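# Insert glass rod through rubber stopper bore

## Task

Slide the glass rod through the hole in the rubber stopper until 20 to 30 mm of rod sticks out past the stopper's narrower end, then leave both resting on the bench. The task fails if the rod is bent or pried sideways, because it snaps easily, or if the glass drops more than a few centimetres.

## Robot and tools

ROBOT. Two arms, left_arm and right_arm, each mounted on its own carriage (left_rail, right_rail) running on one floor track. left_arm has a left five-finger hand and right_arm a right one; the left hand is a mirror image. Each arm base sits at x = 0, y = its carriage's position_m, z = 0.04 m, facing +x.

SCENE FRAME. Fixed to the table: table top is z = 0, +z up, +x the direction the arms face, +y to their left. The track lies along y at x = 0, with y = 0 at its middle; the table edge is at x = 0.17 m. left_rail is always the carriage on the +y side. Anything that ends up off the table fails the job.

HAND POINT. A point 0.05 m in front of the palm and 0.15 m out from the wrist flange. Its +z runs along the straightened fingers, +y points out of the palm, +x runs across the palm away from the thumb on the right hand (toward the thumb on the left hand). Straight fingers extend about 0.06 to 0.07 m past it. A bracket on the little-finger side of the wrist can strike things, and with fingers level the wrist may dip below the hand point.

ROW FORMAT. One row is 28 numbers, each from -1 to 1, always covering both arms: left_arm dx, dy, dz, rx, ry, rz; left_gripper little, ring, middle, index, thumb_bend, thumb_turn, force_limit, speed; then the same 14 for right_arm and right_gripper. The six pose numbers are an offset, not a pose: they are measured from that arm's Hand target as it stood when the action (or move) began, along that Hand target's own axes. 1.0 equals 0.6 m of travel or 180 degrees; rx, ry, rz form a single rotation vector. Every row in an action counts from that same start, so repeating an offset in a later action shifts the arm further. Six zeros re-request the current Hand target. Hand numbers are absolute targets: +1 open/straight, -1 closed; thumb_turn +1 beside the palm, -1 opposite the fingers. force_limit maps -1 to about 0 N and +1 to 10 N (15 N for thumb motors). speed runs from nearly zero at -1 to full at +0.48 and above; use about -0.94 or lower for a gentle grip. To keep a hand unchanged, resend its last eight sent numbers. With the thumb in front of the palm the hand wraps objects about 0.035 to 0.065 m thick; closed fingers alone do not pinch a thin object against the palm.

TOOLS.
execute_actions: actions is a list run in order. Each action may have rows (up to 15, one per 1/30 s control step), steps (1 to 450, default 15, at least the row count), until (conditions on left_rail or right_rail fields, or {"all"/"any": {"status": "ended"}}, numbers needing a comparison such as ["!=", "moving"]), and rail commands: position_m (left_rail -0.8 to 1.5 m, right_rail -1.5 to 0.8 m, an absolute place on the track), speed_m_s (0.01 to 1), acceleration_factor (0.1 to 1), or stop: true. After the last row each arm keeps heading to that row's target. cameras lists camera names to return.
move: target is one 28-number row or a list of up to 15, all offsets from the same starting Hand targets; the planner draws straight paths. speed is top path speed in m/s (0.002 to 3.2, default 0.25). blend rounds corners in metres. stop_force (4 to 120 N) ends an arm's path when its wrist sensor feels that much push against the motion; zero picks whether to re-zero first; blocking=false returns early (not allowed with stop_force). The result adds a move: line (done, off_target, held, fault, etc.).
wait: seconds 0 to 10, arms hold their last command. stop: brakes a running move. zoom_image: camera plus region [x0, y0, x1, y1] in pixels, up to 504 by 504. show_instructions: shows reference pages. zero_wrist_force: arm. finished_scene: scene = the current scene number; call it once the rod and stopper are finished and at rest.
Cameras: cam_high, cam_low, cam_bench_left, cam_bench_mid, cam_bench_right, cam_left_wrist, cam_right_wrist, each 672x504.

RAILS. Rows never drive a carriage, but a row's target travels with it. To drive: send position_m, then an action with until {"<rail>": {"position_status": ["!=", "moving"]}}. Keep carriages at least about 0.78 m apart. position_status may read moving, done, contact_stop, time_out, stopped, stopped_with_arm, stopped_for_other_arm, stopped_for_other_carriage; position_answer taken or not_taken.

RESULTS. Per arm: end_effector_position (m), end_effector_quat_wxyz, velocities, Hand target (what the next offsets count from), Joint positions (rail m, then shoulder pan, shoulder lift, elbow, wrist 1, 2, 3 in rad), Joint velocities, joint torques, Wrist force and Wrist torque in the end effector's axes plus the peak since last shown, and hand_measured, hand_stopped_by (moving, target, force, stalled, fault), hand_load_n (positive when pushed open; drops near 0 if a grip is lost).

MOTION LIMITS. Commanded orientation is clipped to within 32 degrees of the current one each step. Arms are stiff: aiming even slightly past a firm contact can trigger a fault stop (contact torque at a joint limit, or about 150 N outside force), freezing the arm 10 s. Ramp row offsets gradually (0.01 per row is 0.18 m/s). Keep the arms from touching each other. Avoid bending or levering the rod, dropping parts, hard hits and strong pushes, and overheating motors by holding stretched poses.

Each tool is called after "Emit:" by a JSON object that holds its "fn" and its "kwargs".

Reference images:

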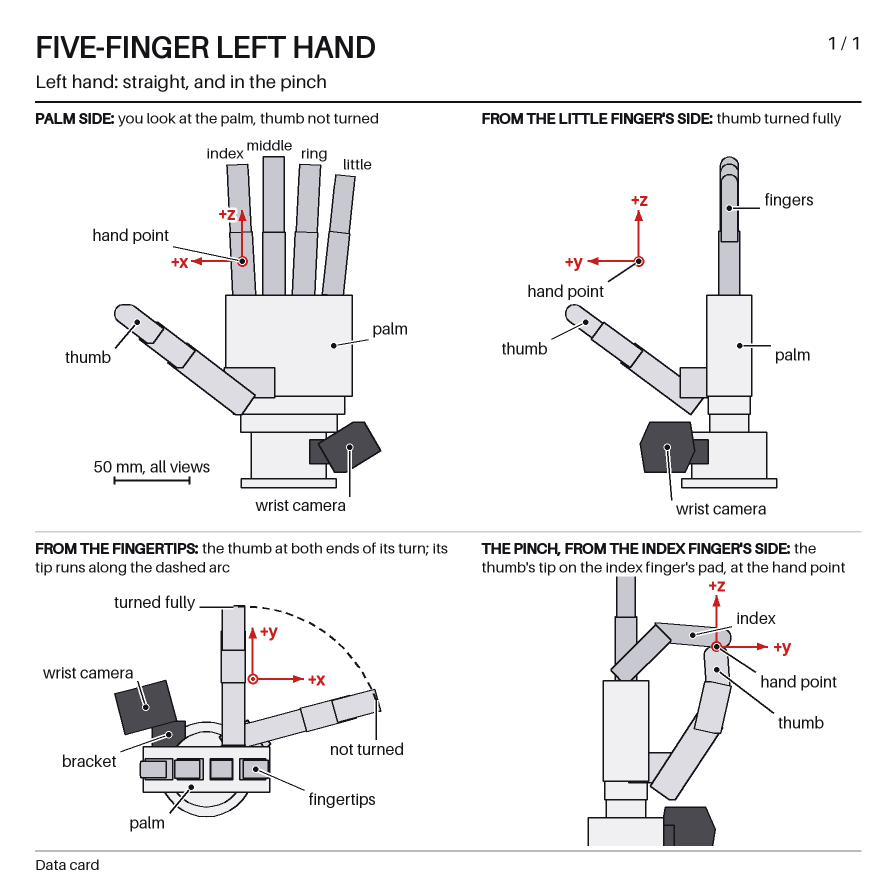

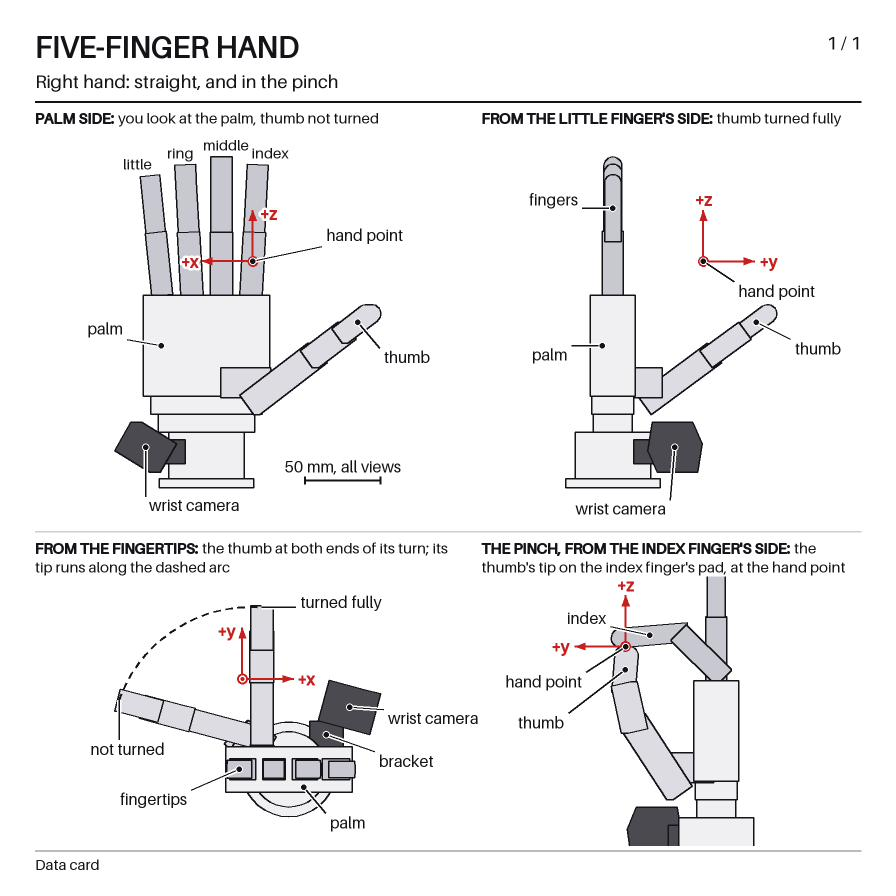

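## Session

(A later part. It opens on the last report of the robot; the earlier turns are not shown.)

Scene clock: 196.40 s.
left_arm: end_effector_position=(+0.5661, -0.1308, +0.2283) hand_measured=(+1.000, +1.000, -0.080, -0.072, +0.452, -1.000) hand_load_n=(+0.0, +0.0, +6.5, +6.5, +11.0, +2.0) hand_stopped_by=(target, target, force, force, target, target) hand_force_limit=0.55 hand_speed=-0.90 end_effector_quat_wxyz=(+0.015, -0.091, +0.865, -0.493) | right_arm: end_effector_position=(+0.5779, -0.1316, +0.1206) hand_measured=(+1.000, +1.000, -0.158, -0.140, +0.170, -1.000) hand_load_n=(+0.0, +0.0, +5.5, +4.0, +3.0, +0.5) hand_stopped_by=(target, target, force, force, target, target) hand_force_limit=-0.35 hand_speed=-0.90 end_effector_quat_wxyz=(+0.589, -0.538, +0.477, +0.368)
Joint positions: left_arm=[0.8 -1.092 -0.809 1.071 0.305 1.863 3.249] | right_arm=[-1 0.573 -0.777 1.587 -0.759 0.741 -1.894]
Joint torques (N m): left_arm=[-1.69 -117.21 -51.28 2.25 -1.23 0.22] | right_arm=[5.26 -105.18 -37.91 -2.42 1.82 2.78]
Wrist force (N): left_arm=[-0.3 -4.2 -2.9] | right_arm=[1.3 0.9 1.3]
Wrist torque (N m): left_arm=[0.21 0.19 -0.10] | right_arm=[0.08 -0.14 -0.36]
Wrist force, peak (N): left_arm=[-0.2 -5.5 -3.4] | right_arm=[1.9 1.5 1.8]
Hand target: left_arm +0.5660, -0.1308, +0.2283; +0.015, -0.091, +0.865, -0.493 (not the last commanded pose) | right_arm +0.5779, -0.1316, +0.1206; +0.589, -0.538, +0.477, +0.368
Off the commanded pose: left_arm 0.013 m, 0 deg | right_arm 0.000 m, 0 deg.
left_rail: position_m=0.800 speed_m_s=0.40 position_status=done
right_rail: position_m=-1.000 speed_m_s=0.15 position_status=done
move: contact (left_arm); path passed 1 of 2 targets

Emit:
{"fn": "move", "kwargs": {"target": [[-0.0017,-0.0004,-0.0028,0,0,0,1,1,-0.9,-0.9,0.45,-1,0.55,-0.9,0,0,0,0,0,0,1,1,-0.7,-0.7,0.168,-1,-0.35,-0.9],[-0.0035,0.0188,0.0103,0,0,0,1,1,-0.9,-0.9,0.45,-1,0.55,-0.9,0,0,0,0,0,0,1,1,-0.7,-0.7,0.168,-1,-0.35,-0.9]], "speed": [0.02,0.01], "stop_force": 5, "zero": false, "cameras": ["cam_left_wrist","cam_bench_mid"]}}

Emit:
{"fn": "zoom_image", "kwargs": {"camera": "cam_left_wrist", "region": [60, 130, 200, 250]}}

Emit:
{"fn": "zoom_image", "kwargs": {"camera": "cam_left_wrist", "region": [170, 130, 380, 310]}}

Emit:
{"fn": "zoom_image", "kwargs": {"camera": "cam_bench_mid", "region": [310, 290, 350, 340]}}

Scene clock: 205.27 s.
left_arm: end_effector_position=(+0.5668, -0.1296, +0.2281) hand_measured=(+1.000, +1.000, -0.080, -0.072, +0.452, -1.000) hand_load_n=(+0.0, +0.0, +7.0, +6.0, +11.5, +2.5) hand_stopped_by=(target, target, force, force, target, target) hand_force_limit=0.55 hand_speed=-0.90 end_effector_quat_wxyz=(+0.015, -0.091, +0.865, -0.493) | right_arm: end_effector_position=(+0.5779, -0.1316, +0.1206) hand_measured=(+1.000, +1.000, -0.158, -0.140, +0.170, -1.000) hand_load_n=(+0.0, +0.0, +4.5, +5.5, +3.0, +0.5) hand_stopped_by=(target, target, force, force, target, target) hand_force_limit=-0.35 hand_speed=-0.90 end_effector_quat_wxyz=(+0.589, -0.538, +0.477, +0.368)
Joint positions: left_arm=[0.8 -1.091 -0.81 1.072 0.304 1.865 3.25] | right_arm=[-1 0.573 -0.777 1.587 -0.759 0.741 -1.894]
Joint torques (N m): left_arm=[-10.09 -118.06 -50.75 2.44 -2.36 0.07] | right_arm=[5.97 -103.22 -36.32 -2.75 1.73 3.13]
Wrist force (N): left_arm=[-0.3 -4.7 -2.9] | right_arm=[1.3 0.5 1.3]
Wrist torque (N m): left_arm=[0.16 0.20 -0.13] | right_arm=[0.05 -0.18 -0.34]
Wrist force, peak (N): left_arm=[0.0 -5.6 -3.1] | right_arm=[2.0 1.3 2.0]
Hand target: left_arm +0.5668, -0.1296, +0.2281; +0.015, -0.091, +0.865, -0.493 (not the last commanded pose) | right_arm +0.5779, -0.1316, +0.1206; +0.589, -0.538, +0.477, +0.368
Off the commanded pose: left_arm 0.013 m, 0 deg | right_arm 0.000 m, 0 deg.
left_rail: position_m=0.800 speed_m_s=0.40 position_status=done
right_rail: position_m=-1.000 speed_m_s=0.15 position_status=done
move: contact (left_arm); path passed 1 of 2 targets
Images, in order (width x height): cam_bench_mid 672x504, cam_left_wrist 672x504.

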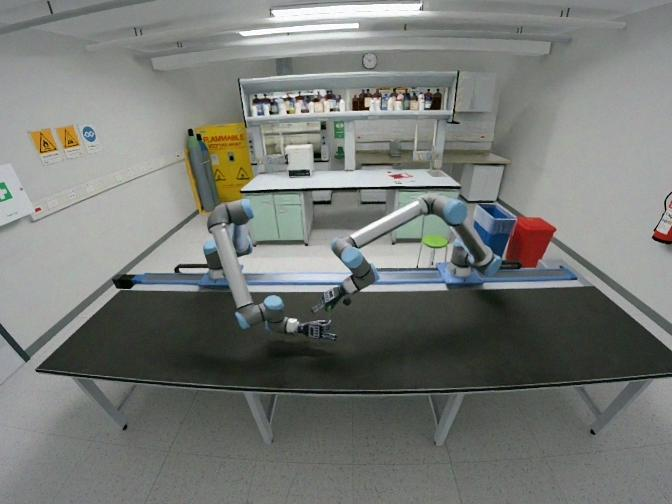

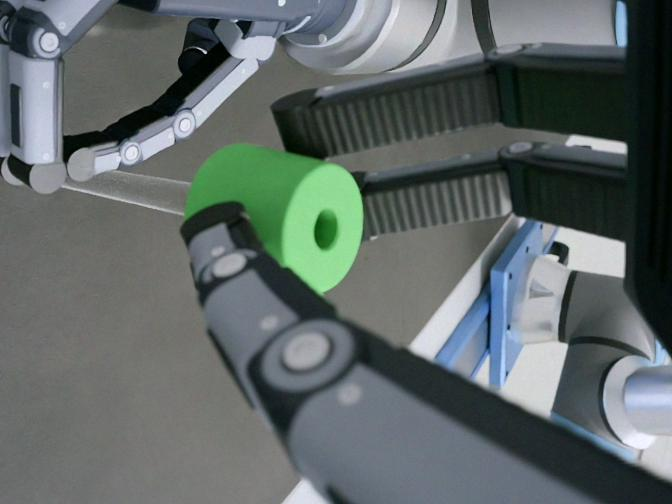

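Scaled by 3.600 from the camera's 672x504 image, which has a finer 960x720 frame.

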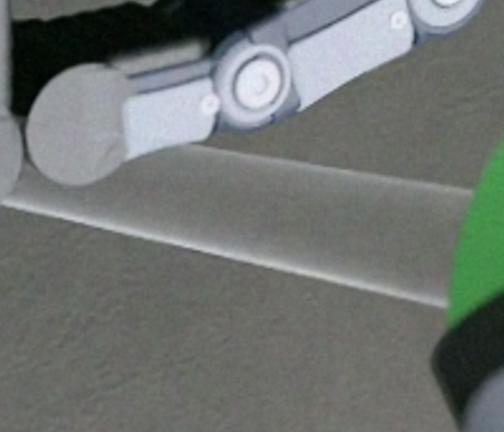

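Scaled by 2.400 from the camera's 672x504 image, which has a finer 960x720 frame.

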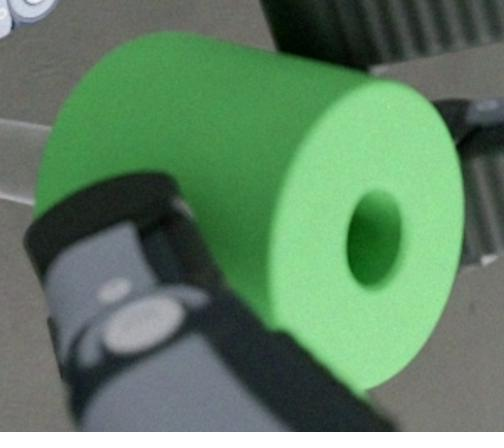

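Scaled by 10.080 from the camera's 672x504 image, which has a finer 960x720 frame.

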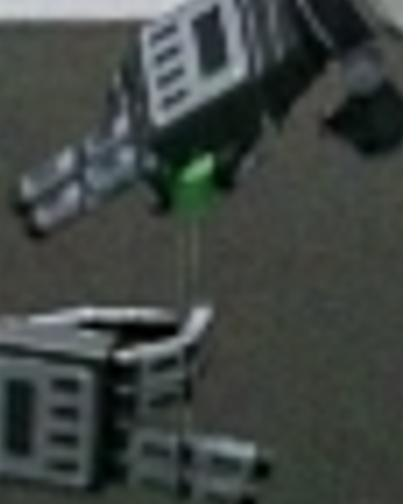

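Emit:
{"fn": "move", "kwargs": {"target": [-0.0003,0.0043,0.0026,0,0,0,1,1,-0.9,-0.9,0.45,-1,0.55,-0.9,0,0,0,0,0,0,1,1,-0.7,-0.7,0.168,-1,-0.35,-0.9], "speed": 0.02}}

Scene clock: 210.87 s.
left_arm: end_effector_position=(+0.5668, -0.1296, +0.2252) hand_measured=(+1.000, +1.000, -0.080, -0.072, +0.452, -1.000) hand_load_n=(+0.0, +0.0, +7.0, +6.0, +12.5, +1.5) hand_stopped_by=(target, target, force, force, target, target) hand_force_limit=0.55 hand_speed=-0.90 end_effector_quat_wxyz=(+0.015, -0.091, +0.865, -0.493) | right_arm: end_effector_position=(+0.5779, -0.1316, +0.1206) hand_measured=(+1.000, +1.000, -0.158, -0.140, +0.170, -1.000) hand_load_n=(+0.0, +0.0, +6.0, +3.0, +2.5, +0.0) hand_stopped_by=(target, target, force, force, target, target) hand_force_limit=-0.35 hand_speed=-0.90 end_effector_quat_wxyz=(+0.589, -0.538, +0.477, +0.368)
Joint positions: left_arm=[0.8 -1.091 -0.808 1.075 0.299 1.865 3.25] | right_arm=[-1 0.573 -0.777 1.587 -0.759 0.741 -1.894]
Joint torques (N m): left_arm=[-10.03 -86.21 -27.24 -1.74 -1.67 0.01] | right_arm=[4.66 -103.23 -36.61 -2.52 1.54 2.94]
Wrist force (N): left_arm=[-0.7 -0.3 0.1] | right_arm=[-1.8 0.4 1.1]
Wrist torque (N m): left_arm=[0.17 0.17 -0.13] | right_arm=[0.05 -0.19 -0.36]
Wrist force, peak (N): left_arm=[0.2 -6.3 -4.2] | right_arm=[-2.2 0.3 0.5]
Hand target: left_arm +0.5668, -0.1296, +0.2251; +0.015, -0.091, +0.865, -0.493 | right_arm +0.5779, -0.1316, +0.1206; +0.589, -0.538, +0.477, +0.368
Off the commanded pose: left_arm 0.000 m, 0 deg | right_arm 0.000 m, 0 deg.
left_rail: position_m=0.800 speed_m_s=0.40 position_status=done
right_rail: position_m=-1.000 speed_m_s=0.15 position_status=done
move: done

Emit:
{"fn": "move", "kwargs": {"target": [-0.0018,0.0192,0.0132,0,0,0,1,1,-0.9,-0.9,0.45,-1,0.55,-0.9,0,0,0,0,0,0,1,1,-0.7,-0.7,0.168,-1,-0.35,-0.9], "speed": 0.01, "stop_force": 5, "cameras": ["cam_left_wrist","cam_bench_mid"]}}

Emit:
{"fn": "zoom_image", "kwargs": {"camera": "cam_left_wrist", "region": [60, 130, 200, 250]}}

Scene clock: 216.20 s.
left_arm: end_effector_position=(+0.5670, -0.1302, +0.2149) hand_measured=(+1.000, +1.000, -0.080, -0.072, +0.452, -1.000) hand_load_n=(+0.0, +0.0, +6.5, +5.5, +11.5, +1.5) hand_stopped_by=(target, target, force, force, target, target) hand_force_limit=0.55 hand_speed=-0.90 end_effector_quat_wxyz=(+0.015, -0.091, +0.865, -0.493) | right_arm: end_effector_position=(+0.5779, -0.1316, +0.1206) hand_measured=(+1.000, +1.000, -0.158, -0.140, +0.170, -1.000) hand_load_n=(+0.0, +0.0, +5.5, +2.5, +3.0, +0.0) hand_stopped_by=(target, target, force, force, target, target) hand_force_limit=-0.35 hand_speed=-0.90 end_effector_quat_wxyz=(+0.589, -0.538, +0.477, +0.368)
Joint positions: left_arm=[0.8 -1.091 -0.802 1.083 0.285 1.865 3.25] | right_arm=[-1 0.573 -0.777 1.587 -0.759 0.741 -1.894]
Joint torques (N m): left_arm=[-12.38 -116.95 -50.52 2.13 -0.97 -0.1] | right_arm=[4.13 -91.53 -35.96 -2.59 1.8 2.91]
Wrist force (N): left_arm=[-0.4 -4.2 -3.1] | right_arm=[-1.0 0.1 -0.2]
Wrist torque (N m): left_arm=[0.16 0.15 -0.11] | right_arm=[0.04 -0.16 -0.37]
Wrist force, peak (N): left_arm=[-0.8 -7.2 -4.9] | right_arm=[-2.1 0.9 0.8]
Hand target: left_arm +0.5670, -0.1302, +0.2149; +0.015, -0.091, +0.865, -0.493 (not the last commanded pose) | right_arm +0.5779, -0.1316, +0.1206; +0.589, -0.538, +0.477, +0.368
Off the commanded pose: left_arm 0.004 m, 0 deg | right_arm 0.000 m, 0 deg.
left_rail: position_m=0.800 speed_m_s=0.40 position_status=done
right_rail: position_m=-1.000 speed_m_s=0.15 position_status=done
move: contact (left_arm)
Images, in order (width x height): cam_bench_mid 672x504, cam_left_wrist 672x504.

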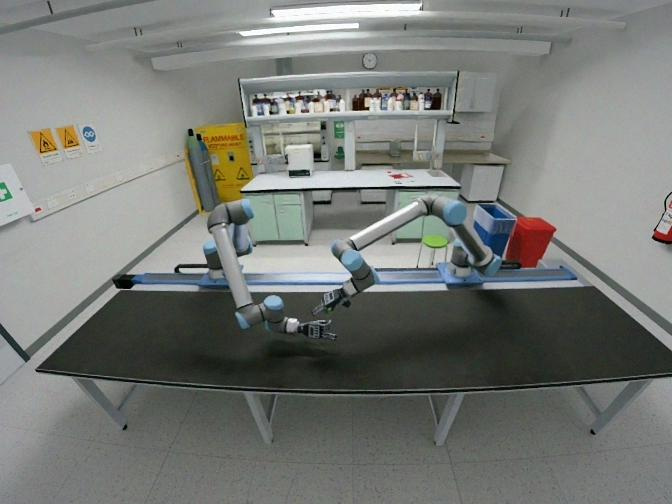

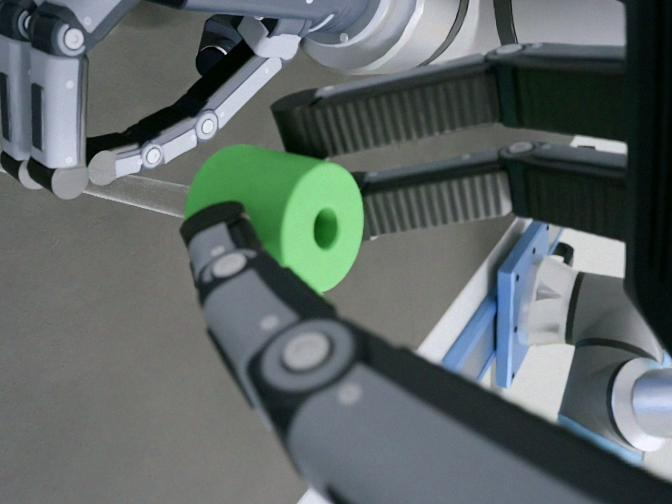

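Scaled by 3.600 from the camera's 672x504 image, which has a finer 960x720 frame.

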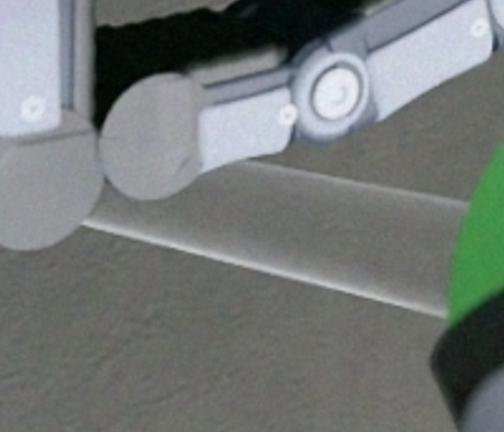

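Emit:
{"fn": "execute_actions", "kwargs": {"actions": [{"rows":[[0,0,0,0,0,0,1,1,-0.9,-0.9,0.45,-1,0.55,-0.9,0,0,0,0,0,0,1,1,0.7,0.7,0.168,-1,-0.35,-0.5]],"steps":90}], "cameras": ["cam_left_wrist","cam_right_wrist"]}}

Emit:
{"fn": "zoom_image", "kwargs": {"camera": "cam_left_wrist", "region": [0, 130, 200, 250]}}

Scene clock: 221.23 s.
left_arm: end_effector_position=(+0.5670, -0.1302, +0.2149) hand_measured=(+1.000, +1.000, -0.080, -0.072, +0.452, -1.000) hand_load_n=(+0.0, +0.0, +6.5, +5.5, +11.5, +1.5) hand_stopped_by=(target, target, force, force, target, target) hand_force_limit=0.55 hand_speed=-0.90 end_effector_quat_wxyz=(+0.015, -0.091, +0.865, -0.493) | right_arm: end_effector_position=(+0.5779, -0.1316, +0.1206) hand_measured=(+1.000, +1.000, +0.700, +0.700, +0.168, -1.000) hand_load_n=(+0.0, +0.0, +0.0, +0.0, +1.0, -0.5) hand_stopped_by=(target, target, target, target, target, target) hand_force_limit=-0.35 hand_speed=-0.50 end_effector_quat_wxyz=(+0.589, -0.538, +0.477, +0.368)
Joint positions: left_arm=[0.8 -1.091 -0.802 1.083 0.285 1.865 3.25] | right_arm=[-1 0.573 -0.777 1.587 -0.759 0.741 -1.894]
Joint torques (N m): left_arm=[-6.05 -114.53 -50.65 -0.08 -0.75 0.99] | right_arm=[4.92 -81.67 -36.29 -2.25 1.86 2.54]
Wrist force (N): left_arm=[-0.8 -4.0 -4.1] | right_arm=[-1.3 0.9 -1.4]
Wrist torque (N m): left_arm=[0.10 0.14 -0.11] | right_arm=[0.10 -0.17 -0.34]
Wrist force, peak (N): left_arm=[-0.9 -4.3 -4.3] | right_arm=[-1.7 0.9 -1.7]
Hand target: left_arm +0.5670, -0.1302, +0.2149; +0.015, -0.091, +0.865, -0.493 | right_arm +0.5779, -0.1316, +0.1206; +0.589, -0.538, +0.477, +0.368
Off the commanded pose: left_arm 0.000 m, 0 deg | right_arm 0.000 m, 0 deg.
left_rail: position_m=0.800 speed_m_s=0.40 position_status=done
right_rail: position_m=-1.000 speed_m_s=0.15 position_status=done
Images, in order (width x height): cam_left_wrist 672x504, cam_right_wrist 672x504.

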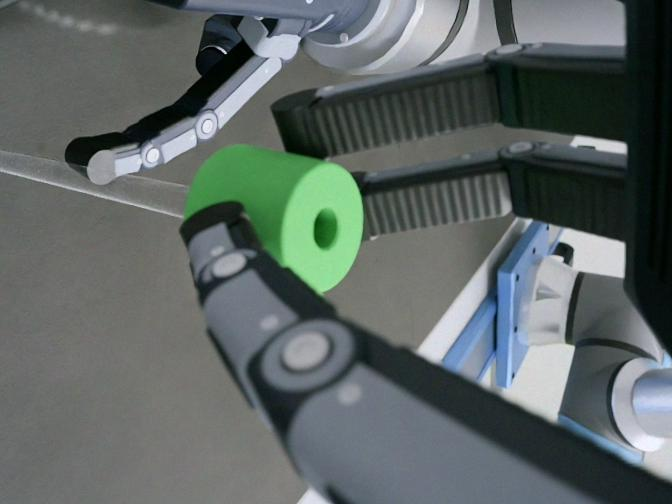

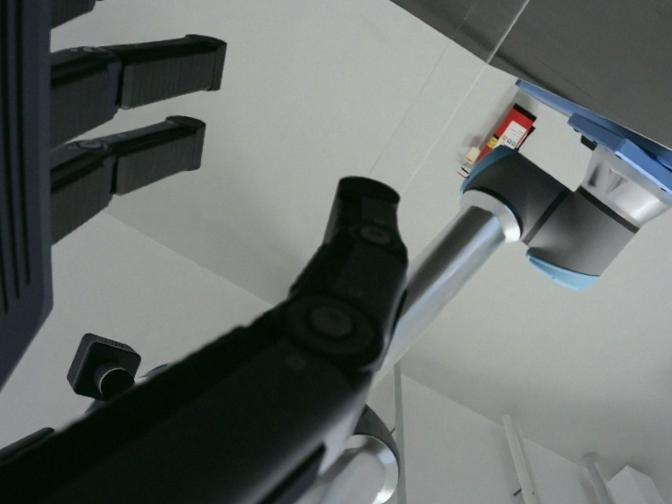

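Scaled by 2.520 from the camera's 672x504 image, which has a finer 960x720 frame.

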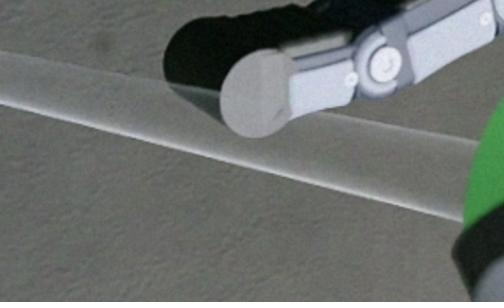

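Emit:
{"fn": "move", "kwargs": {"target": [0,0,0,0,0,0,1,1,-0.9,-0.9,0.45,-1,0.55,-0.9,0,0,-0.02,0,0,0,1,1,0.7,0.7,0.168,-1,-0.35,-0.5], "speed": 0.03, "cameras": ["cam_left_wrist"]}}

Emit:
{"fn": "zoom_image", "kwargs": {"camera": "cam_left_wrist", "region": [0, 130, 200, 250]}}

Scene clock: 228.20 s.
left_arm: end_effector_position=(+0.5670, -0.1302, +0.2149) hand_measured=(+1.000, +1.000, -0.080, -0.072, +0.452, -1.000) hand_load_n=(+0.0, +0.0, +7.0, +6.0, +11.5, +1.5) hand_stopped_by=(target, target, force, force, target, target) hand_force_limit=0.55 hand_speed=-0.90 end_effector_quat_wxyz=(+0.015, -0.091, +0.865, -0.493) | right_arm: end_effector_position=(+0.5760, -0.1433, +0.1210) hand_measured=(+1.000, +1.000, +0.700, +0.700, +0.168, -1.000) hand_load_n=(+0.0, +0.0, +0.0, +0.0, +0.0, +0.0) hand_stopped_by=(target, target, target, target, target, target) hand_force_limit=-0.35 hand_speed=-0.50 end_effector_quat_wxyz=(+0.589, -0.538, +0.477, +0.368)
Joint positions: left_arm=[0.8 -1.091 -0.802 1.083 0.285 1.865 3.25] | right_arm=[-1 0.562 -0.789 1.609 -0.77 0.73 -1.895]
Joint torques (N m): left_arm=[-4.35 -110.73 -50.31 -0.35 -0.91 1.5] | right_arm=[-12.11 -106.33 -20.02 -2.68 -2.71 -3.87]
Wrist force (N): left_arm=[-0.7 -4.3 -3.2] | right_arm=[-1.6 0.2 0.3]
Wrist torque (N m): left_arm=[0.16 0.20 -0.13] | right_arm=[0.05 -0.18 -0.23]
Wrist force, peak (N): left_arm=[-1.3 -4.4 -4.2] | right_arm=[-1.2 0.5 -2.2]
Hand target: left_arm +0.5670, -0.1302, +0.2149; +0.015, -0.091, +0.865, -0.493 | right_arm +0.5760, -0.1435, +0.1210; +0.589, -0.538, +0.477, +0.368
Off the commanded pose: left_arm 0.000 m, 0 deg | right_arm 0.000 m, 0 deg.
left_rail: position_m=0.800 speed_m_s=0.40 position_status=done
right_rail: position_m=-1.000 speed_m_s=0.15 position_status=done
move: done
Images, in order (width x height): cam_left_wrist 672x504.

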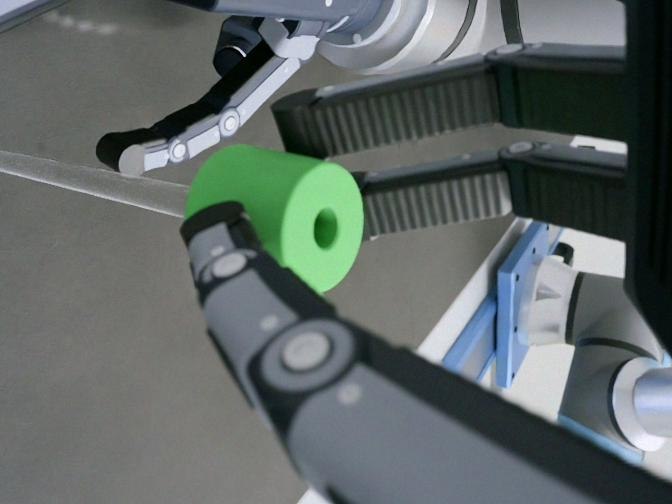

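Scaled by 2.520 from the camera's 672x504 image, which has a finer 960x720 frame.

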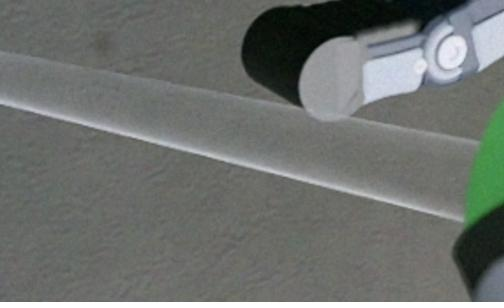

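Emit:
{"fn": "move", "kwargs": {"target": [-0.0022,0.0235,0.0161,0,0,0,1,1,-0.9,-0.9,0.45,-1,0.55,-0.9,0,0,0,0,0,0,1,1,0.7,0.7,0.168,-1,-0.35,-0.5], "speed": 0.01, "stop_force": 60, "zero": false, "cameras": ["cam_left_wrist"]}}

Emit:
{"fn": "zoom_image", "kwargs": {"camera": "cam_left_wrist", "region": [60, 120, 420, 320]}}

Scene clock: 233.83 s.
left_arm: end_effector_position=(+0.5674, -0.1309, +0.2027) hand_measured=(+1.000, +1.000, -0.080, -0.072, +0.450, -1.000) hand_load_n=(+0.0, +0.0, +1.5, +12.0, +2.0, -2.0) hand_stopped_by=(target, target, force, force, target, target) hand_force_limit=0.55 hand_speed=-0.90 end_effector_quat_wxyz=(+0.015, -0.091, +0.865, -0.493) | right_arm: end_effector_position=(+0.5759, -0.1435, +0.1210) hand_measured=(+1.000, +1.000, +0.700, +0.700, +0.168, -1.000) hand_load_n=(+0.0, +0.0, +0.0, +0.0, +0.0, +0.0) hand_stopped_by=(target, target, target, target, target, target) hand_force_limit=-0.35 hand_speed=-0.50 end_effector_quat_wxyz=(+0.589, -0.538, +0.477, +0.368)
Joint positions: left_arm=[0.8 -1.091 -0.794 1.091 0.269 1.865 3.25] | right_arm=[-1 0.562 -0.789 1.61 -0.77 0.73 -1.895]
Joint torques (N m): left_arm=[-10.77 -57.74 -17.38 6.69 -5.06 0.97] | right_arm=[-10.09 -103.95 -20.26 -3.07 -3.17 -2.89]
Wrist force (N): left_arm=[3.0 -48.9 -33.1] | right_arm=[-1.5 0.3 0.6]
Wrist torque (N m): left_arm=[-0.03 0.00 0.14] | right_arm=[0.04 -0.20 -0.22]
Wrist force, peak (N): left_arm=[3.4 -52.7 -35.2] | right_arm=[-2.0 0.7 0.9]
Hand target: left_arm +0.5674, -0.1309, +0.2027; +0.015, -0.091, +0.865, -0.493 (not the last commanded pose) | right_arm +0.5760, -0.1435, +0.1210; +0.589, -0.538, +0.477, +0.368
Off the commanded pose: left_arm 0.005 m, 0 deg | right_arm 0.000 m, 0 deg.
left_rail: position_m=0.800 speed_m_s=0.40 position_status=done
right_rail: position_m=-1.000 speed_m_s=0.15 position_status=done
move: contact (left_arm)
Images, in order (width x height): cam_left_wrist 672x504.

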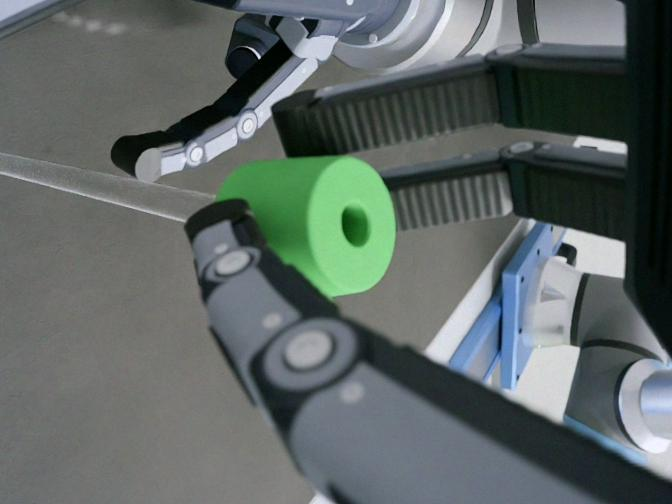

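Scaled by 1.400 from the camera's 672x504 image, which has a finer 960x720 frame.

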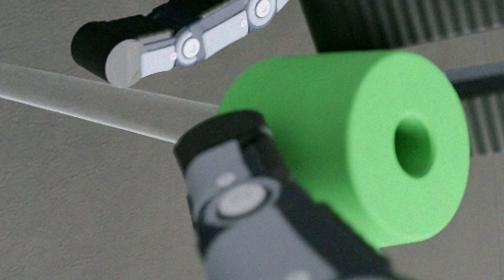

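Emit:
{"fn": "move", "kwargs": {"target": [0.0006,-0.0079,-0.0054,0,0,0,1,1,-0.9,-0.9,0.45,-1,0.55,-0.9,0,0,0,0,0,0,1,1,0.7,0.7,0.168,-1,-0.35,-0.5], "speed": 0.02, "cameras": ["cam_left_wrist"]}}

Emit:
{"fn": "zoom_image", "kwargs": {"camera": "cam_left_wrist", "region": [60, 120, 420, 320]}}

Scene clock: 237.80 s.
left_arm: end_effector_position=(+0.5673, -0.1306, +0.2079) hand_measured=(+1.000, +1.000, -0.080, -0.072, +0.452, -1.000) hand_load_n=(+0.0, +0.0, +3.0, +13.0, +13.5, -0.5) hand_stopped_by=(target, target, force, force, target, target) hand_force_limit=0.55 hand_speed=-0.90 end_effector_quat_wxyz=(+0.015, -0.091, +0.865, -0.493) | right_arm: end_effector_position=(+0.5759, -0.1435, +0.1210) hand_measured=(+1.000, +1.000, +0.700, +0.700, +0.168, -1.000) hand_load_n=(+0.0, +0.0, +0.0, +0.0, +0.0, -0.5) hand_stopped_by=(target, target, target, target, target, target) hand_force_limit=-0.35 hand_speed=-0.50 end_effector_quat_wxyz=(+0.589, -0.538, +0.477, +0.368)
Joint positions: left_arm=[0.8 -1.091 -0.798 1.088 0.276 1.865 3.25] | right_arm=[-1 0.562 -0.789 1.61 -0.77 0.73 -1.895]
Joint torques (N m): left_arm=[8.84 -119.57 -53.74 2.35 -0.23 2.23] | right_arm=[-10.92 -106.52 -20.59 -2.63 -2.91 -1.34]
Wrist force (N): left_arm=[-1.1 -2.3 -1.6] | right_arm=[-1.2 0.5 0.7]
Wrist torque (N m): left_arm=[0.11 0.17 -0.10] | right_arm=[0.06 -0.25 -0.20]
Wrist force, peak (N): left_arm=[3.1 -49.3 -33.2] | right_arm=[-2.0 0.6 0.8]
Hand target: left_arm +0.5673, -0.1306, +0.2084; +0.015, -0.091, +0.865, -0.493 | right_arm +0.5760, -0.1435, +0.1210; +0.589, -0.538, +0.477, +0.368
Off the commanded pose: left_arm 0.001 m, 0 deg | right_arm 0.000 m, 0 deg.
left_rail: position_m=0.800 speed_m_s=0.40 position_status=done
right_rail: position_m=-1.000 speed_m_s=0.15 position_status=done
move: done
Images, in order (width x height): cam_left_wrist 672x504.

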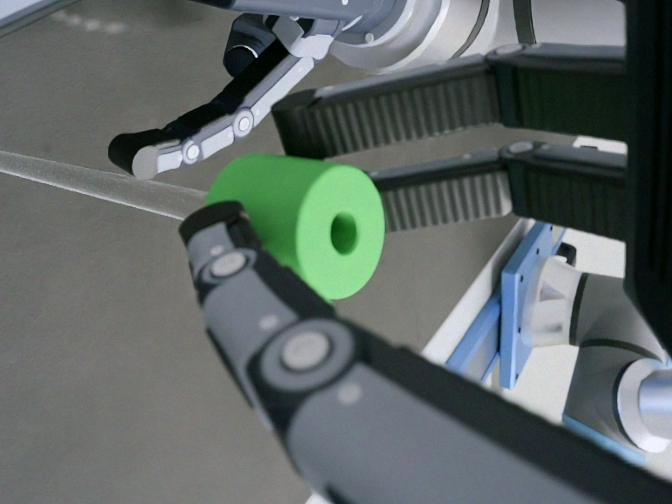

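Scaled by 1.400 from the camera's 672x504 image, which has a finer 960x720 frame.

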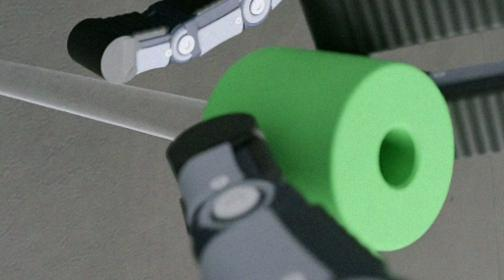

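Emit:
{"fn": "move", "kwargs": {"target": [[0,0,0,0,0,0,1,1,-0.9,-0.9,0.45,-1,0.55,-0.9,-0.0037,0.0128,0,0,0,0,1,1,0.7,0.7,0.168,-1,-0.35,-0.5],[0,0,0,0,0,0,1,1,-0.9,-0.9,0.45,-1,0.55,-0.9,-0.0037,0.0128,0.0133,0,0,0,1,1,0.7,0.7,0.168,-1,-0.35,-0.5]], "speed": 0.02, "cameras": ["cam_left_wrist","cam_right_wrist"]}}

Emit:
{"fn": "execute_actions", "kwargs": {"actions": [{"rows":[[0,0,0,0,0,0,1,1,-0.9,-0.9,0.45,-1,0.55,-0.9,0,0,0,0,0,0,1,1,0.2,0.2,0.168,-1,-0.5,-0.5]],"steps":60}], "cameras": ["cam_left_wrist","cam_right_wrist"]}}

Scene clock: 249.83 s.
left_arm: end_effector_position=(+0.5673, -0.1306, +0.2084) hand_measured=(+1.000, +1.000, -0.080, -0.072, +0.452, -1.000) hand_load_n=(+0.0, +0.0, +3.0, +13.0, +14.5, -1.0) hand_stopped_by=(target, target, force, force, target, target) hand_force_limit=0.55 hand_speed=-0.90 end_effector_quat_wxyz=(+0.015, -0.091, +0.865, -0.493) | right_arm: end_effector_position=(+0.5694, -0.1344, +0.1207) hand_measured=(+1.000, +1.000, +0.700, +0.700, +0.168, -1.000) hand_load_n=(+0.0, -0.5, +0.0, +0.0, +0.0, +0.0) hand_stopped_by=(target, target, target, target, target, target) hand_force_limit=-0.35 hand_speed=-0.50 end_effector_quat_wxyz=(+0.589, -0.538, +0.477, +0.368)
Joint positions: left_arm=[0.8 -1.091 -0.798 1.087 0.277 1.865 3.25] | right_arm=[-1 0.576 -0.787 1.606 -0.769 0.744 -1.894]
Joint torques (N m): left_arm=[11.96 -120.18 -53.77 1.79 2.56 0.85] | right_arm=[10.16 -82.49 -38.03 1.86 2.53 3.79]
Wrist force (N): left_arm=[-1.5 -0.2 0.1] | right_arm=[-1.6 0.6 0.3]
Wrist torque (N m): left_arm=[0.09 0.28 -0.16] | right_arm=[0.08 -0.18 -0.34]
Wrist force, peak (N): left_arm=[-2.0 -0.4 -0.1] | right_arm=[-2.2 0.8 0.4]
Hand target: left_arm +0.5673, -0.1306, +0.2084; +0.015, -0.091, +0.865, -0.493 | right_arm +0.5694, -0.1343, +0.1207; +0.589, -0.538, +0.477, +0.368
Off the commanded pose: left_arm 0.000 m, 0 deg | right_arm 0.000 m, 0 deg.
left_rail: position_m=0.800 speed_m_s=0.40 position_status=done
right_rail: position_m=-1.000 speed_m_s=0.15 position_status=done
move: done
Images, in order (width x height): cam_left_wrist 672x504, cam_right_wrist 672x504.

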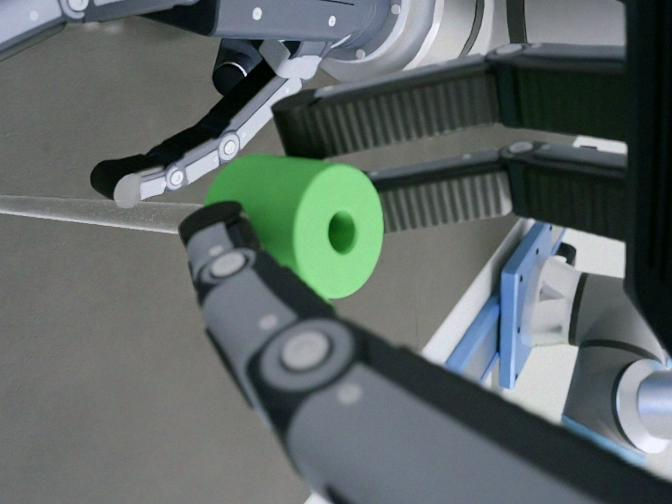

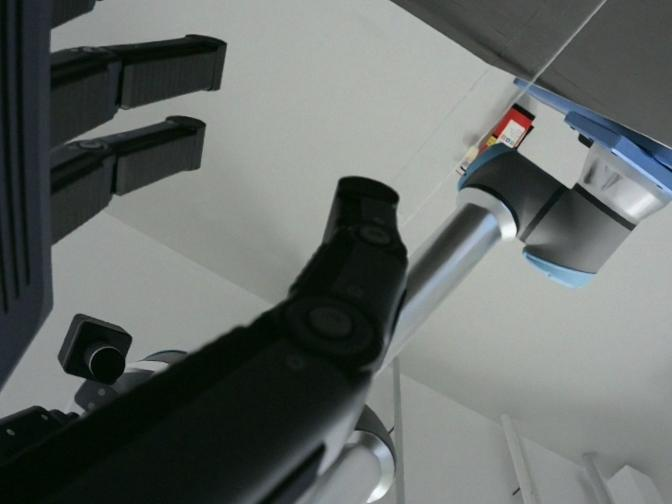

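Scene clock: 252.03 s.
left_arm: end_effector_position=(+0.5673, -0.1306, +0.2084) hand_measured=(+1.000, +1.000, -0.080, -0.072, +0.452, -1.000) hand_load_n=(+0.0, +0.0, +3.0, +13.0, +14.5, -1.0) hand_stopped_by=(target, target, force, force, target, target) hand_force_limit=0.55 hand_speed=-0.90 end_effector_quat_wxyz=(+0.015, -0.091, +0.865, -0.493) | right_arm: end_effector_position=(+0.5694, -0.1343, +0.1207) hand_measured=(+1.000, +1.000, +0.200, +0.200, +0.168, -1.000) hand_load_n=(+0.0, +0.0, +0.0, +0.0, +0.0, -0.5) hand_stopped_by=(target, target, target, target, target, target) hand_force_limit=-0.50 hand_speed=-0.50 end_effector_quat_wxyz=(+0.589, -0.538, +0.477, +0.368)
Joint positions: left_arm=[0.8 -1.091 -0.798 1.087 0.277 1.865 3.25] | right_arm=[-1 0.576 -0.787 1.606 -0.769 0.744 -1.894]
Joint torques (N m): left_arm=[12.03 -119.18 -54.23 1.89 2.5 0.63] | right_arm=[7.12 -82.77 -36.92 1.11 2.1 3.57]
Wrist force (N): left_arm=[-1.3 -0.4 0.2] | right_arm=[-1.6 0.7 0.7]
Wrist torque (N m): left_arm=[0.06 0.26 -0.15] | right_arm=[0.09 -0.19 -0.35]
Wrist force, peak (N): left_arm=[-1.8 -0.3 0.2] | right_arm=[-1.8 0.8 0.8]
Hand target: left_arm +0.5673, -0.1306, +0.2084; +0.015, -0.091, +0.865, -0.493 | right_arm +0.5694, -0.1343, +0.1207; +0.589, -0.538, +0.477, +0.368
Off the commanded pose: left_arm 0.000 m, 0 deg | right_arm 0.000 m, 0 deg.
left_rail: position_m=0.800 speed_m_s=0.40 position_status=done
right_rail: position_m=-1.000 speed_m_s=0.15 position_status=done
Images, in order (width x height): cam_left_wrist 672x504, cam_right_wrist 672x504.

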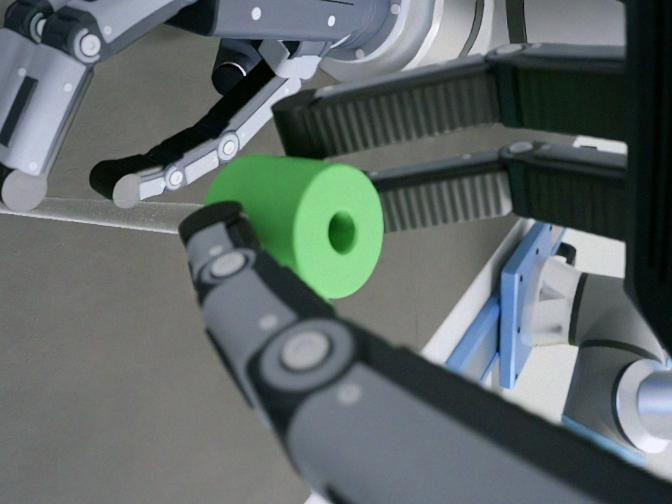

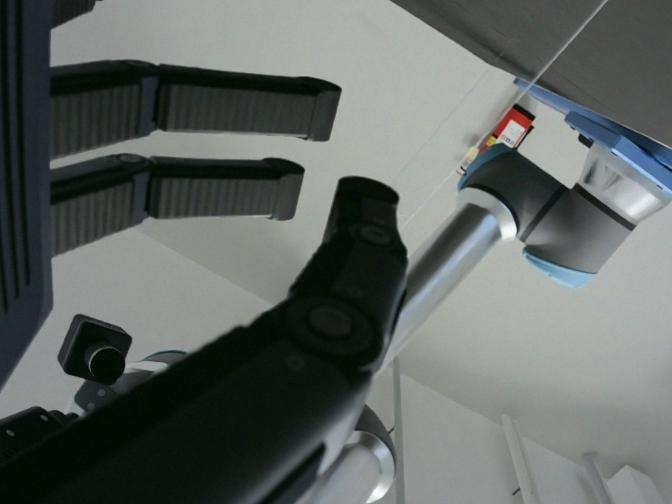

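Emit:
{"fn": "zoom_image", "kwargs": {"camera": "cam_left_wrist", "region": [0, 150, 200, 270]}}

Emit:
{"fn": "zoom_image", "kwargs": {"camera": "cam_right_wrist", "region": [330, 0, 630, 250]}}

Emit:
{"fn": "zoom_image", "kwargs": {"camera": "cam_left_wrist", "region": [180, 130, 400, 310]}}

Scaled by 2.520 from the camera's 672x504 image, which has a finer 960x720 frame.

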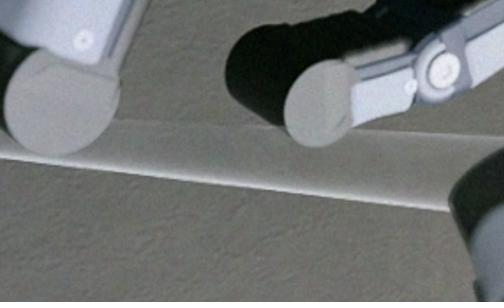

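Scaled by 1.680 from the camera's 672x504 image, which has a finer 960x720 frame.

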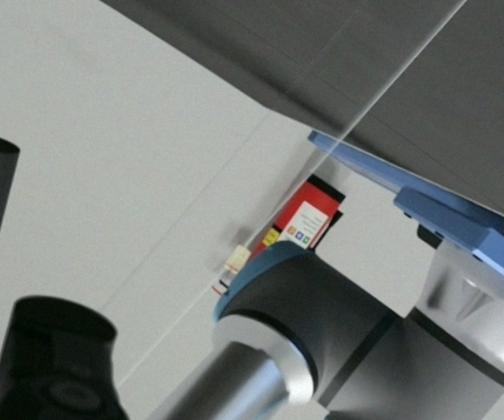

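Scaled by 2.291 from the camera's 672x504 image, which has a finer 960x720 frame.

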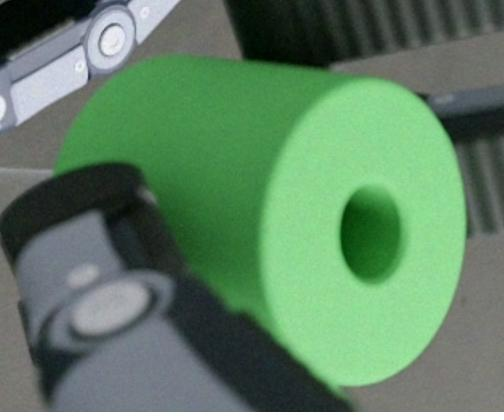

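Emit:
{"fn": "move", "kwargs": {"target": [[0.0011,-0.0143,-0.0086,0,0,0,1,1,-0.9,-0.9,0.45,-1,0.55,-0.9,0,0,0,0,0,0,1,1,0.2,0.2,0.168,-1,-0.5,-0.5],[0.0038,-0.0133,-0.0057,-0.0273,-0.0228,0.0345,1,1,-0.9,-0.9,0.45,-1,0.55,-0.9,0,0,0,0,0,0,1,1,0.2,0.2,0.168,-1,-0.5,-0.5]], "speed": [0.02,0.05], "cameras": ["cam_left_wrist","cam_right_wrist","cam_bench_mid"]}}

Emit:
{"fn": "zoom_image", "kwargs": {"camera": "cam_left_wrist", "region": [0, 130, 200, 250]}}

Emit:
{"fn": "zoom_image", "kwargs": {"camera": "cam_bench_mid", "region": [310, 290, 350, 340]}}

Emit:
{"fn": "zoom_image", "kwargs": {"camera": "cam_right_wrist", "region": [330, 0, 630, 250]}}

Scene clock: 274.23 s.
left_arm: end_effector_position=(+0.5658, -0.1320, +0.2172) hand_measured=(+1.000, +1.000, -0.080, -0.072, +0.452, -1.000) hand_load_n=(+0.0, +0.0, +3.0, +13.0, +14.5, -1.0) hand_stopped_by=(target, target, force, force, target, target) hand_force_limit=0.55 hand_speed=-0.90 end_effector_quat_wxyz=(+0.069, -0.062, +0.888, -0.451) | right_arm: end_effector_position=(+0.5694, -0.1343, +0.1207) hand_measured=(+1.000, +1.000, +0.200, +0.200, +0.168, -1.000) hand_load_n=(+0.0, +0.0, +0.0, +0.0, +0.0, +0.0) hand_stopped_by=(target, target, target, target, target, target) hand_force_limit=-0.50 hand_speed=-0.50 end_effector_quat_wxyz=(+0.589, -0.538, +0.477, +0.368)
Joint positions: left_arm=[0.8 -1.125 -0.791 1.031 0.396 1.752 3.356] | right_arm=[-1 0.576 -0.787 1.606 -0.769 0.744 -1.894]
Joint torques (N m): left_arm=[-16.43 -86.48 -54.53 2.01 -2.8 2.09] | right_arm=[10.36 -82.61 -38.64 1.48 2.01 2.88]
Wrist force (N): left_arm=[-1.0 -0.8 0.2] | right_arm=[-1.5 0.5 0.7]
Wrist torque (N m): left_arm=[-0.04 0.15 -0.15] | right_arm=[0.05 -0.20 -0.35]
Wrist force, peak (N): left_arm=[-2.0 -0.4 0.3] | right_arm=[-2.2 0.5 0.9]
Hand target: left_arm +0.5658, -0.1321, +0.2172; +0.069, -0.062, +0.888, -0.450 | right_arm +0.5694, -0.1343, +0.1207; +0.589, -0.538, +0.477, +0.368
Off the commanded pose: left_arm 0.000 m, 0 deg | right_arm 0.000 m, 0 deg.
left_rail: position_m=0.800 speed_m_s=0.40 position_status=done
right_rail: position_m=-1.000 speed_m_s=0.15 position_status=done
move: done
Images, in order (width x height): cam_bench_mid 672x504, cam_left_wrist 672x504, cam_right_wrist 672x504.

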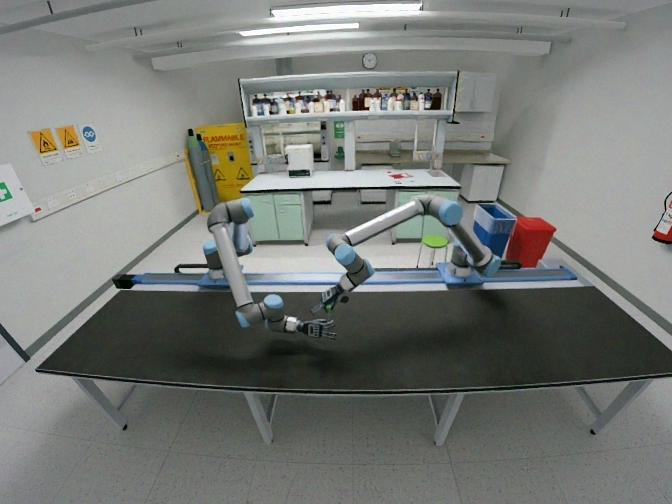

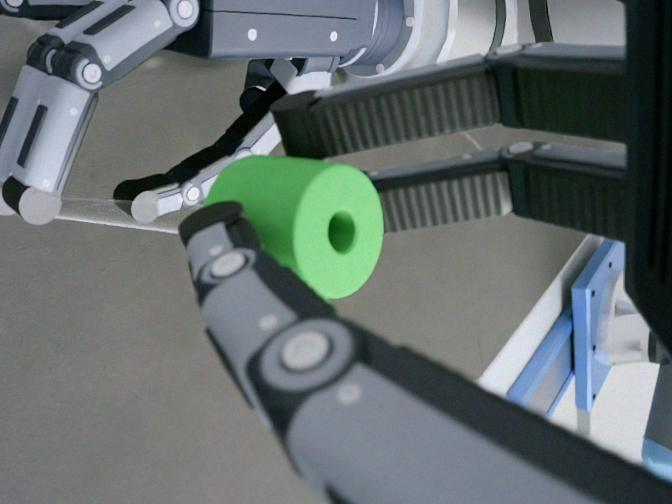

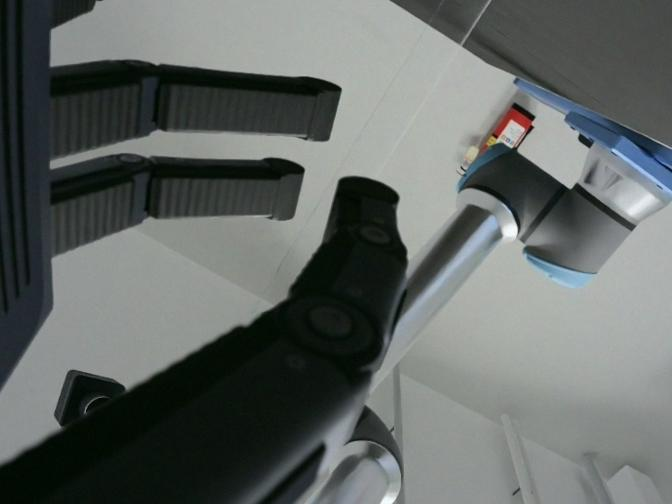

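Scaled by 2.520 from the camera's 672x504 image, which has a finer 960x720 frame.

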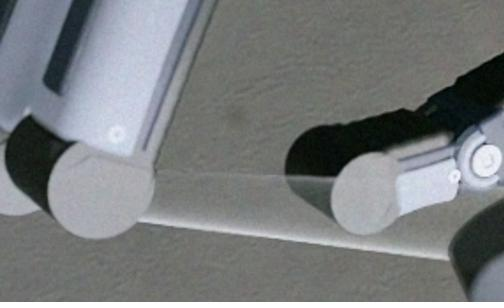

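Scaled by 10.080 from the camera's 672x504 image, which has a finer 960x720 frame.

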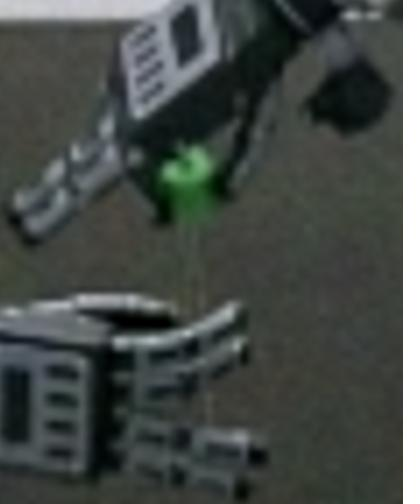

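Scaled by 1.680 from the camera's 672x504 image, which has a finer 960x720 frame.

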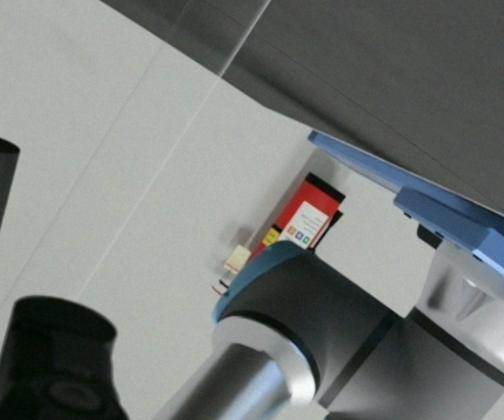

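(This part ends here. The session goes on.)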